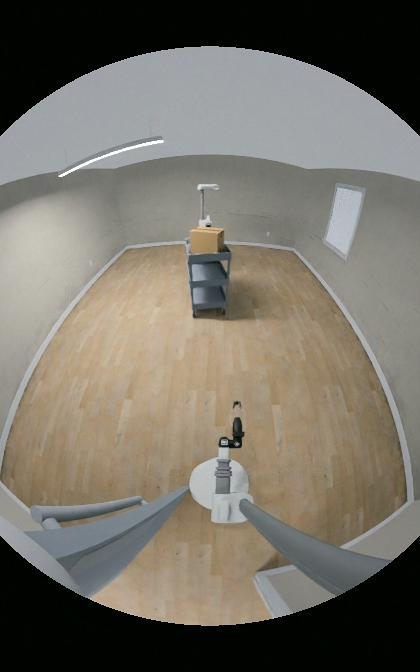

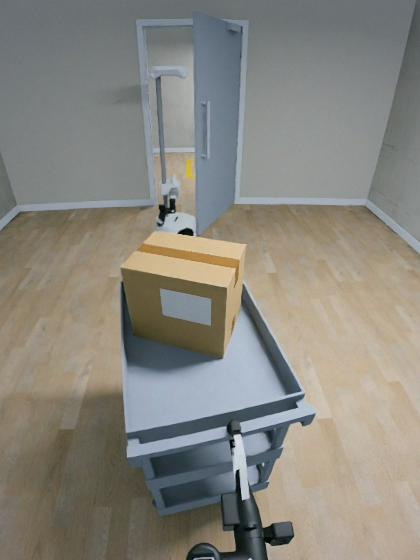

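move(
  blocking=false,
  r1={"base":{"strafe_m":0.65},"pace":"slow","joints":{"arm_m":0}},
  cameras=[],
)

wait(
  seconds=9,
  cameras=["r1_head_left_camera","r2_head_camera"],
)

Scene clock: 305.03 s.
move: r1 moving
r1.base_odometry: x=-1.419 y=+2.343 heading=+2.802
r1.turned_by_wheels: +0.000
r1.turned_by_imu: +0.000
r1.base_tilt: forward=-1.6 right=+1.3
r1.lidar_m: 1.85 3.70 2.68 0.32 0.25 0.51 3.99 0.93 1.27 2.15 2.23 3.04
r1.base_status: strafe_m moving
r1.joint_positions: lift_m=+0.250 arm_m=+0.087 wrist_yaw_rad=-0.002 wrist_pitch_rad=+0.002 wrist_roll_rad=+0.000 gripper_m=-0.020
r1.joint_status: arm_m moving
r1.measured_speeds: translate_m=+0.000 strafe_m=+0.057 rotate_rad=+0.001 lift_m=+0.000 arm_m=-0.049 wrist_yaw_rad=+0.000 wrist_pitch_rad=+0.000 wrist_roll_rad=+0.000
r1.motor_effort: lift_m=+14(14) arm_m=-4(7) wheel_0=-17(19) wheel_1=+11(11) wheel_2=+2(3)
r1.servo_current: wrist_yaw_rad=46(78) wrist_pitch_rad=39(46) wrist_roll_rad=52(59) gripper_m=39(46)
r1.hand_pose: x=+0.5465 y=-0.0881 z=+0.4280 quat_wxyz=(+1.000, +0.000, +0.001, -0.001) (m; r1's base frame)
r1.wrist_depth_mm: - - - - - - - / - - 1618 - - - - / - - - - - - - / - - - - - - - / - - - - - - - / 1618 1618 1464 198 1537 1499 1464 / 1138 1078 179 183 162 1042 1042
r2: as last shown
r2.turned_by_imu: +0.000
r2.base_tilt: forward=-0.7 right=+0.0
r2.lidar_m: 0.40 0.40 2.47 2.29 2.43 2.00 1.90 2.02 2.52 2.41 2.53 0.46
r2.motor_effort: lift_m=+21(21) arm_m=-4(4) wheel_0=+6(6) wheel_1=-4(4) wheel_2=+0(0)
r2.servo_current: wrist_yaw_rad=39(72) wrist_pitch_rad=39(39) wrist_roll_rad=65(65) gripper_m=130(137)
r2.wrist_depth_mm: - - - 253 294 1397 1060 / - - - 283 286 1618 1160 / - - - 273 276 1708 - / - - 603 267 268 854 - / - - 492 206 263 854 - / - - 186 199 177 152 - / - - 559 - - - -
pictures: none
No camera images: "cameras" was empty.

Scene clock: 312.27 s.
earlier move: r1 contact_stop
r1.base_odometry: x=-1.629 y=+1.749 heading=+2.806
r1.turned_by_wheels: +0.004
r1.turned_by_imu: +0.006
r1.base_tilt: forward=-1.6 right=+1.3
r1.lidar_m: 1.85 2.79 0.25 1.99 0.25 0.25 0.46 1.32 1.31 2.79 2.89 1.92
r1.base_status: strafe_m contact_stop (by the wheels' count: +0.644 of +0.650)
r1.joint_positions: lift_m=+0.250 arm_m=+0.000 wrist_yaw_rad=-0.002 wrist_pitch_rad=+0.002 wrist_roll_rad=+0.000 gripper_m=-0.020
r1.joint_status: all done
r1.measured_speeds: all 0
r1.on_its_own: the wheels are slack since a contact_stop
r1.motor_effort: lift_m=+14(14) arm_m=-5(8) wheel_0=+0(28) wheel_1=+0(28) wheel_2=+0(8)
r1.servo_current: wrist_yaw_rad=72(78) wrist_pitch_rad=39(52) wrist_roll_rad=59(72) gripper_m=46(52)
r1.hand_pose: x=+0.4592 y=-0.0881 z=+0.4280 quat_wxyz=(+1.000, +0.000, +0.001, -0.001) (m; r1's base frame)
r1.wrist_depth_mm: - - - - - - - / - - - - 1756 - - / - - - - - - - / - - - - - - - / - - - - - - - / 1661 1618 1499 198 1499 1499 1464 / 1138 1078 178 183 161 1008 1060
r2.base_odometry: x=-0.104 y=-0.530 heading=-2.119
r2.turned_by_wheels: +0.000
r2.turned_by_imu: +0.001
r2.base_tilt: forward=-0.7 right=+0.1
r2.lidar_m: 0.39 0.40 2.44 2.32 2.43 2.00 1.92 1.99 2.49 2.39 2.50 0.46
r2.base_status: not commanded
r2.joint_positions: lift_m=+0.687 arm_m=+0.000 wrist_yaw_rad=+0.003 wrist_pitch_rad=+0.002 wrist_roll_rad=+1.568 gripper_m=-0.028
r2.joint_status: not commanded
r2.measured_speeds: all 0
r2.motor_effort: lift_m=+21(21) arm_m=-4(4) wheel_0=+6(7) wheel_1=-4(4) wheel_2=+0(1)
r2.servo_current: wrist_yaw_rad=52(72) wrist_pitch_rad=46(46) wrist_roll_rad=46(65) gripper_m=124(137)
r2.hand_pose: x=+0.4596 y=-0.0865 z=+0.8645 quat_wxyz=(+0.708, +0.706, +0.002, +0.001) (m; r2's base frame)
r2.wrist_depth_mm: - - - 253 294 1397 1060 / - - - 282 285 1576 1205 / - - - 272 277 1708 - / - - 609 267 270 854 - / - - 496 206 263 866 - / - - 186 198 177 152 - / - - 564 - - - -
wait: 7.23 of 9 s (r1 has come to rest)
pictures: r1_head_left_camera, r2_head_camera
Images, in order (width x height): r1_head_left_camera 420x672, r2_head_camera 420x560.

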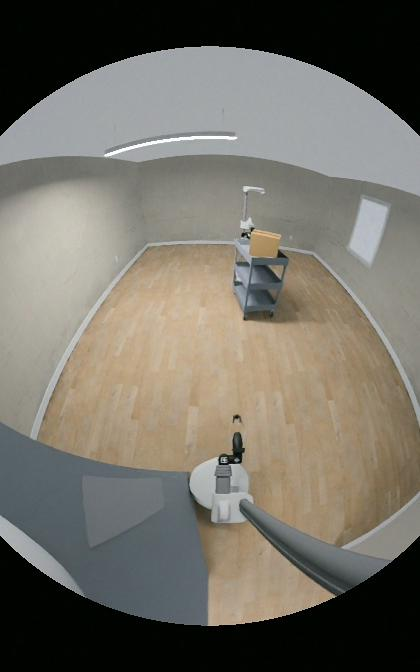

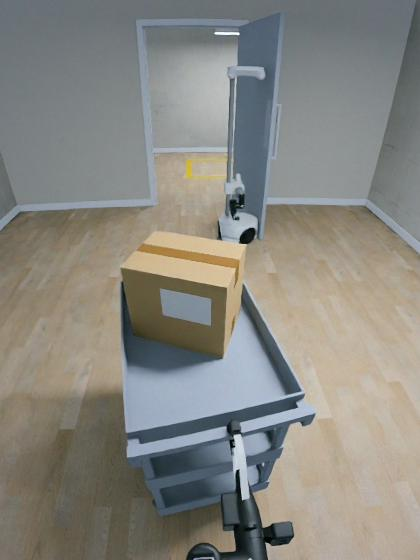

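move(
  blocking=false,
  r1={"base":{"strafe_m":0.06},"pace":"slow"},
  r2={"base":{"strafe_m":0.12},"pace":"slow"},
  cameras=[],
)

wait(
  seconds=2,
  cameras=[],
)

wait(
  seconds=2,
  cameras=["r1_head_left_camera","r2_head_camera"],
)

Scene clock: 321.17 s.
move: r1 contact_stop; r2 moving
r1.base_odometry: x=-1.631 y=+1.744 heading=+2.811
r1.turned_by_wheels: +0.005
r1.turned_by_imu: +0.004
r1.base_tilt: forward=-1.6 right=+1.3
r1.lidar_m: 1.85 2.80 0.25 2.00 0.25 0.25 0.50 1.33 1.33 2.79 2.89 1.94
r1.base_status: strafe_m contact_stop
r1.joint_positions: lift_m=+0.250 arm_m=+0.000 wrist_yaw_rad=-0.002 wrist_pitch_rad=+0.002 wrist_roll_rad=+0.000 gripper_m=-0.020
r1.joint_status: not commanded
r1.measured_speeds: translate_m=+0.003 strafe_m=-0.007 rotate_rad=+0.011 lift_m=+0.000 arm_m=+0.000 wrist_yaw_rad=+0.000 wrist_pitch_rad=+0.000 wrist_roll_rad=+0.000
r1.on_its_own: the wheels are slack since a contact_stop
r1.motor_effort: lift_m=+14(14) arm_m=-5(5) wheel_0=-6(27) wheel_1=+2(28) wheel_2=+1(6)
r1.servo_current: wrist_yaw_rad=59(59) wrist_pitch_rad=46(46) wrist_roll_rad=52(59) gripper_m=39(52)
r1.hand_pose: x=+0.4592 y=-0.0881 z=+0.4280 quat_wxyz=(+1.000, +0.000, +0.001, -0.001) (m; r1's base frame)
r1.wrist_depth_mm: - - - - - - - / - - - - 1756 - - / - - - - - - - / - - - - - - - / - - - - - - - / 1576 1537 1464 198 1499 1464 1464 / 1182 1078 179 180 162 1008 1060
r2.base_odometry: x=-0.092 y=-0.537 heading=-2.119
r2.turned_by_wheels: +0.000
r2.turned_by_imu: +0.000
r2.base_tilt: forward=-0.7 right=+0.1
r2.lidar_m: 0.39 0.39 2.42 2.30 2.45 1.97 1.90 1.99 2.52 2.41 2.53 0.48
r2.base_status: strafe_m moving
r2.joint_positions: lift_m=+0.687 arm_m=+0.000 wrist_yaw_rad=+0.001 wrist_pitch_rad=+0.002 wrist_roll_rad=+1.568 gripper_m=-0.028
r2.joint_status: not commanded
r2.measured_speeds: translate_m=+0.000 strafe_m=+0.055 rotate_rad=+0.003 lift_m=+0.000 arm_m=+0.000 wrist_yaw_rad=-0.012 wrist_pitch_rad=+0.000 wrist_roll_rad=+0.000
r2.motor_effort: lift_m=+21(21) arm_m=-4(4) wheel_0=-8(9) wheel_1=+7(8) wheel_2=+0(1)
r2.servo_current: wrist_yaw_rad=39(59) wrist_pitch_rad=39(46) wrist_roll_rad=52(59) gripper_m=124(130)
r2.hand_pose: x=+0.4594 y=-0.0871 z=+0.8645 quat_wxyz=(+0.708, +0.706, +0.001, +0.000) (m; r2's base frame)
r2.wrist_depth_mm: - - - 255 294 1366 1060 / - - - 286 286 1661 1118 / - - - 274 281 1708 - / - - 621 268 270 866 - / - - 496 204 264 854 - / - - 183 199 177 151 - / - - 564 - - - -
pictures: none
No camera images: "cameras" was empty.

not run: a stop that you did not command came earlier in this reply.

not run: a stop that you did not command came earlier in this reply.

wait(
  seconds=2,
  cameras=[],
)

stop(
  cameras=["r1_head_left_camera","r1_head_right_camera","r2_head_camera"],
)

zoom_image(
  camera="r2_head_camera",
  region=[100, 0, 320, 300],
)

Scene clock: 325.10 s.
earlier move: r1 contact_stop; r2 done
r1.base_odometry: x=-1.631 y=+1.744 heading=+2.811
r1.turned_by_wheels: +0.001
r1.turned_by_imu: +0.000
r1.base_tilt: forward=-1.6 right=+1.3
r1.lidar_m: 1.88 2.78 0.25 1.99 0.25 0.25 0.49 1.33 1.33 2.79 2.88 1.94
r1.base_status: strafe_m contact_stop (by the wheels' count: +0.005 of +0.060)
r1.joint_positions: lift_m=+0.250 arm_m=+0.000 wrist_yaw_rad=-0.002 wrist_pitch_rad=+0.002 wrist_roll_rad=+0.000 gripper_m=-0.020
r1.joint_status: not commanded
r1.measured_speeds: all 0
r1.on_its_own: the wheels are slack since a contact_stop
r1.motor_effort: lift_m=+14(14) arm_m=-5(5) wheel_0=+0(27) wheel_1=+0(28) wheel_2=+0(6)
r1.servo_current: wrist_yaw_rad=52(72) wrist_pitch_rad=46(52) wrist_roll_rad=46(72) gripper_m=46(52)
r1.hand_pose: x=+0.4592 y=-0.0881 z=+0.4280 quat_wxyz=(+1.000, +0.000, +0.001, -0.001) (m; r1's base frame)
r1.wrist_depth_mm: - - - - - - - / - - - - 1756 - - / - - - - - - - / - - - - - - - / - - - - - - - / 1618 1537 1464 198 1499 1499 1464 / 1160 1078 178 183 161 1008 1078
r2.base_odometry: x=-0.001 y=-0.592 heading=-2.119
r2.turned_by_wheels: +0.000
r2.turned_by_imu: +0.000
r2.base_tilt: forward=-0.7 right=+0.1
r2.lidar_m: 0.42 0.42 2.32 2.19 2.30 2.03 1.89 1.99 2.64 2.53 2.63 0.46
r2.base_status: done
r2.joint_positions: lift_m=+0.687 arm_m=+0.000 wrist_yaw_rad=+0.000 wrist_pitch_rad=+0.002 wrist_roll_rad=+1.568 gripper_m=-0.028
r2.joint_status: not commanded
r2.measured_speeds: all 0
r2.motor_effort: lift_m=+21(21) arm_m=-4(4) wheel_0=-6(13) wheel_1=+3(9) wheel_2=+0(1)
r2.servo_current: wrist_yaw_rad=39(59) wrist_pitch_rad=39(46) wrist_roll_rad=46(59) gripper_m=130(130)
r2.hand_pose: x=+0.4593 y=-0.0873 z=+0.8645 quat_wxyz=(+0.708, +0.706, +0.001, +0.000) (m; r2's base frame)
r2.wrist_depth_mm: - - - 202 263 289 286 / - - - 201 260 1708 535 / - - 661 202 262 831 - / - - 496 262 260 866 - / - - 517 200 259 866 - / - - 185 200 178 152 - / - - 627 - 259 1863 -
wait: 0.00 of 2 s (r1 and r2 have come to rest)
pictures: none
No camera images: "cameras" was empty.

Scene clock: 325.43 s.
stop: r1's wheels hold again
r1.base_odometry: x=-1.631 y=+1.744 heading=+2.811
r1.turned_by_wheels: +0.000
r1.turned_by_imu: +0.000
r1.base_tilt: forward=-1.5 right=+1.3
r1.lidar_m: 1.87 2.78 0.25 1.99 0.25 0.25 0.49 1.30 1.32 2.79 2.92 1.94
r1.base_status: strafe_m contact_stop (by the wheels' count: +0.005 of +0.060)
r1.joint_positions: lift_m=+0.250 arm_m=+0.000 wrist_yaw_rad=-0.002 wrist_pitch_rad=+0.002 wrist_roll_rad=+0.000 gripper_m=-0.020
r1.joint_status: not commanded
r1.measured_speeds: all 0
r1.motor_effort: lift_m=+14(14) arm_m=-5(5) wheel_0=+0(27) wheel_1=+0(28) wheel_2=+0(6)
r1.servo_current: wrist_yaw_rad=39(72) wrist_pitch_rad=39(52) wrist_roll_rad=52(72) gripper_m=39(52)
r1.hand_pose: x=+0.4592 y=-0.0881 z=+0.4280 quat_wxyz=(+1.000, +0.000, +0.001, -0.001) (m; r1's base frame)
r1.wrist_depth_mm: - - - - - - - / - - - - 1708 - - / - - - - - - - / - - - - - - - / - - - - - - - / 1618 1618 1464 198 1499 1537 1430 / 1160 1078 179 183 162 1008 1060
r2.base_odometry: x=-0.001 y=-0.592 heading=-2.119
r2.turned_by_wheels: +0.000
r2.turned_by_imu: +0.000
r2.base_tilt: forward=-0.7 right=+0.1
r2.lidar_m: 0.42 0.43 2.32 2.17 2.30 2.02 1.91 1.99 2.65 2.51 2.62 0.45
r2.base_status: done
r2.joint_positions: lift_m=+0.687 arm_m=+0.000 wrist_yaw_rad=+0.000 wrist_pitch_rad=+0.002 wrist_roll_rad=+1.568 gripper_m=-0.028
r2.joint_status: not commanded
r2.measured_speeds: all 0
r2.motor_effort: lift_m=+21(21) arm_m=-4(4) wheel_0=-6(13) wheel_1=+4(9) wheel_2=+0(1)
r2.servo_current: wrist_yaw_rad=46(59) wrist_pitch_rad=46(46) wrist_roll_rad=59(59) gripper_m=130(130)
r2.hand_pose: x=+0.4593 y=-0.0873 z=+0.8645 quat_wxyz=(+0.708, +0.706, +0.001, +0.000) (m; r2's base frame)
r2.wrist_depth_mm: - - - 202 262 287 287 / - - - 202 262 1708 535 / - - 668 200 263 842 - / - - 492 260 262 854 - / - - 525 202 260 854 - / - - 184 200 178 152 - / - - 627 - 258 1921 -
pictures: r1_head_left_camera, r1_head_right_camera, r2_head_camera
Images, in order (width x height): r1_head_left_camera 420x672, r1_head_right_camera 420x672, r2_head_camera 420x560.

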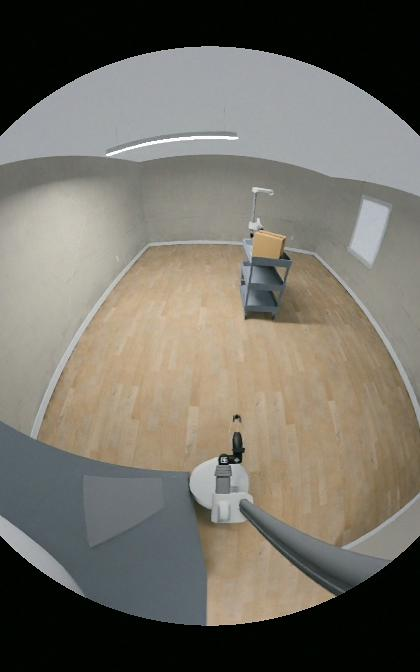

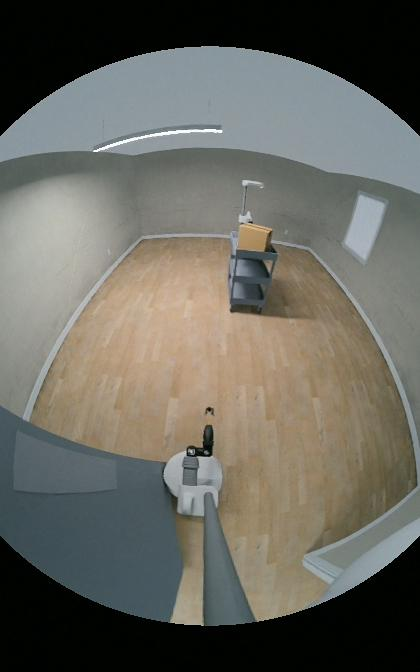

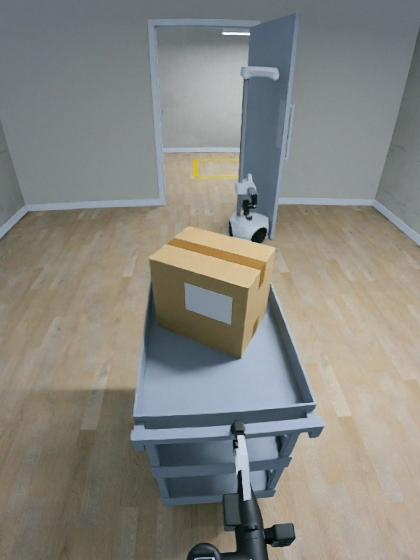

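Scaled by 1.680 from the camera's 420x560 image, which has a finer 1200x1600 frame.

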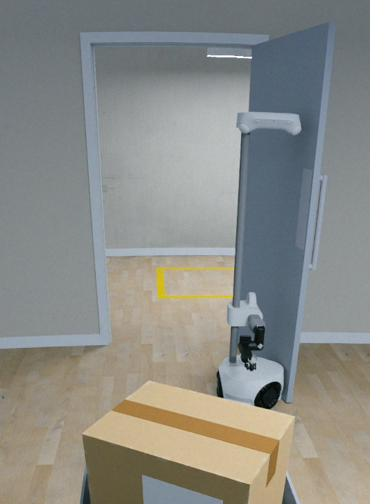

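move(
  blocking=false,
  r1={"base":{"translate_m":0.23,"strafe_m":0.06},"pace":"slow"},
  cameras=[],
)

wait(
  seconds=4,
  cameras=["r1_head_left_camera","r2_head_camera"],
)

zoom_image(
  camera="r2_head_camera",
  region=[100, 0, 320, 300],
)

Scene clock: 345.77 s.
move: r1 moving
r1.base_odometry: x=-1.644 y=+1.745 heading=+2.812
r1.turned_by_wheels: +0.001
r1.turned_by_imu: +0.000
r1.base_tilt: forward=-1.6 right=+1.3
r1.lidar_m: 1.86 2.77 2.03 1.95 0.25 0.25 0.49 1.33 1.30 2.80 2.90 1.90
r1.base_status: translate_m moving; strafe_m moving
r1.joint_positions: lift_m=+0.250 arm_m=+0.000 wrist_yaw_rad=-0.002 wrist_pitch_rad=+0.002 wrist_roll_rad=+0.000 gripper_m=-0.020
r1.joint_status: not commanded
r1.measured_speeds: translate_m=+0.049 strafe_m=+0.012 rotate_rad=+0.002 lift_m=+0.000 arm_m=+0.000 wrist_yaw_rad=+0.000 wrist_pitch_rad=+0.000 wrist_roll_rad=+0.000
r1.motor_effort: lift_m=+14(14) arm_m=-5(5) wheel_0=+2(4) wheel_1=+9(11) wheel_2=-5(6)
r1.servo_current: wrist_yaw_rad=59(65) wrist_pitch_rad=46(52) wrist_roll_rad=39(59) gripper_m=39(59)
r1.hand_pose: x=+0.4592 y=-0.0881 z=+0.4280 quat_wxyz=(+1.000, +0.000, +0.001, -0.001) (m; r1's base frame)
r1.wrist_depth_mm: - - - - - - - / - - - - 1708 - - / - - - - - - - / - - - - - - - / - - - - - - - / 1661 1618 1499 198 1537 1499 1430 / 1138 1078 179 183 162 1025 1078
r2: as last shown
r2.lidar_m: 0.39 0.45 2.33 2.17 2.32 2.03 1.92 2.00 2.64 2.52 2.63 0.46
r2.motor_effort: lift_m=+21(21) arm_m=-4(4) wheel_0=-6(7) wheel_1=+3(4) wheel_2=+0(0)
r2.servo_current: wrist_yaw_rad=46(59) wrist_pitch_rad=46(46) wrist_roll_rad=46(52) gripper_m=130(130)
r2.wrist_depth_mm: - - - 202 263 287 286 / - - - 202 262 1708 535 / - - 661 201 262 831 - / - - 488 262 260 866 - / - - 521 202 259 866 - / - - 184 201 178 152 - / - - 634 - 259 1808 -
pictures: none
No camera images: "cameras" was empty.

Scene clock: 346.93 s.
earlier move: r1 contact_stop
r1.base_odometry: x=-1.687 y=+1.754 heading=+2.856
r1.turned_by_wheels: +0.044
r1.turned_by_imu: +0.045
r1.base_tilt: forward=-1.6 right=+1.3
r1.lidar_m: 1.82 2.65 1.99 1.91 0.25 0.25 0.53 1.33 1.48 2.79 2.95 1.84
r1.base_status: translate_m contact_stop (by the wheels' count: +0.057 of +0.230); strafe_m contact_stop (by the wheels' count: +0.009 of +0.060)
r1.joint_positions: lift_m=+0.250 arm_m=+0.000 wrist_yaw_rad=-0.002 wrist_pitch_rad=+0.002 wrist_roll_rad=+0.000 gripper_m=-0.020
r1.joint_status: not commanded
r1.measured_speeds: all 0
r1.on_its_own: the wheels are slack since a contact_stop
r1.motor_effort: lift_m=+14(14) arm_m=-5(5) wheel_0=-1(10) wheel_1=+0(30) wheel_2=+0(6)
r1.servo_current: wrist_yaw_rad=46(65) wrist_pitch_rad=39(52) wrist_roll_rad=39(59) gripper_m=46(59)
r1.hand_pose: x=+0.4592 y=-0.0881 z=+0.4280 quat_wxyz=(+1.000, +0.000, +0.001, -0.001) (m; r1's base frame)
r1.wrist_depth_mm: - - - - - - - / - - - - 1708 - - / - - - - - - - / - - - - - - - / - - - - - - - / 1618 1576 1430 198 1499 1499 1464 / 1160 1078 179 183 162 1025 1060
r2.base_odometry: x=-0.001 y=-0.592 heading=-2.119
r2.turned_by_wheels: +0.000
r2.turned_by_imu: +0.000
r2.base_tilt: forward=-0.7 right=+0.1
r2.lidar_m: 0.41 0.42 2.34 2.18 2.29 2.02 1.92 2.00 2.62 2.52 2.62 0.45
r2.base_status: not commanded
r2.joint_positions: lift_m=+0.687 arm_m=+0.000 wrist_yaw_rad=+0.000 wrist_pitch_rad=+0.002 wrist_roll_rad=+1.568 gripper_m=-0.028
r2.joint_status: not commanded
r2.measured_speeds: all 0
r2.motor_effort: lift_m=+21(21) arm_m=-4(4) wheel_0=-6(7) wheel_1=+4(4) wheel_2=+0(1)
r2.servo_current: wrist_yaw_rad=46(65) wrist_pitch_rad=33(46) wrist_roll_rad=46(59) gripper_m=130(137)
r2.hand_pose: x=+0.4593 y=-0.0873 z=+0.8645 quat_wxyz=(+0.708, +0.706, +0.001, +0.000) (m; r2's base frame)
r2.wrist_depth_mm: - - - 202 262 287 286 / - - - 202 263 1708 535 / - - 661 201 260 842 - / - - 488 260 262 854 - / - - 517 200 259 854 - / - - 185 200 178 152 - / - - 627 - 260 1863 -
wait: 1.17 of 4 s (r1 has come to rest)
pictures: r1_head_left_camera, r2_head_camera
Images, in order (width x height): r1_head_left_camera 420x672, r2_head_camera 420x560.

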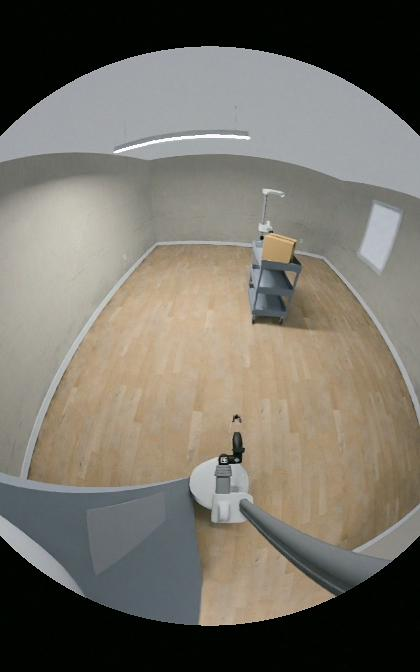

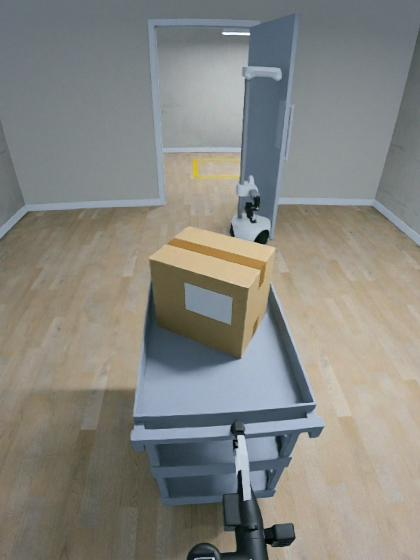

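Scaled by 1.680 from the camera's 420x560 image, which has a finer 1200x1600 frame.

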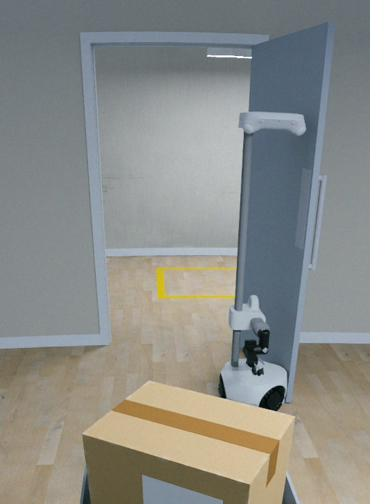

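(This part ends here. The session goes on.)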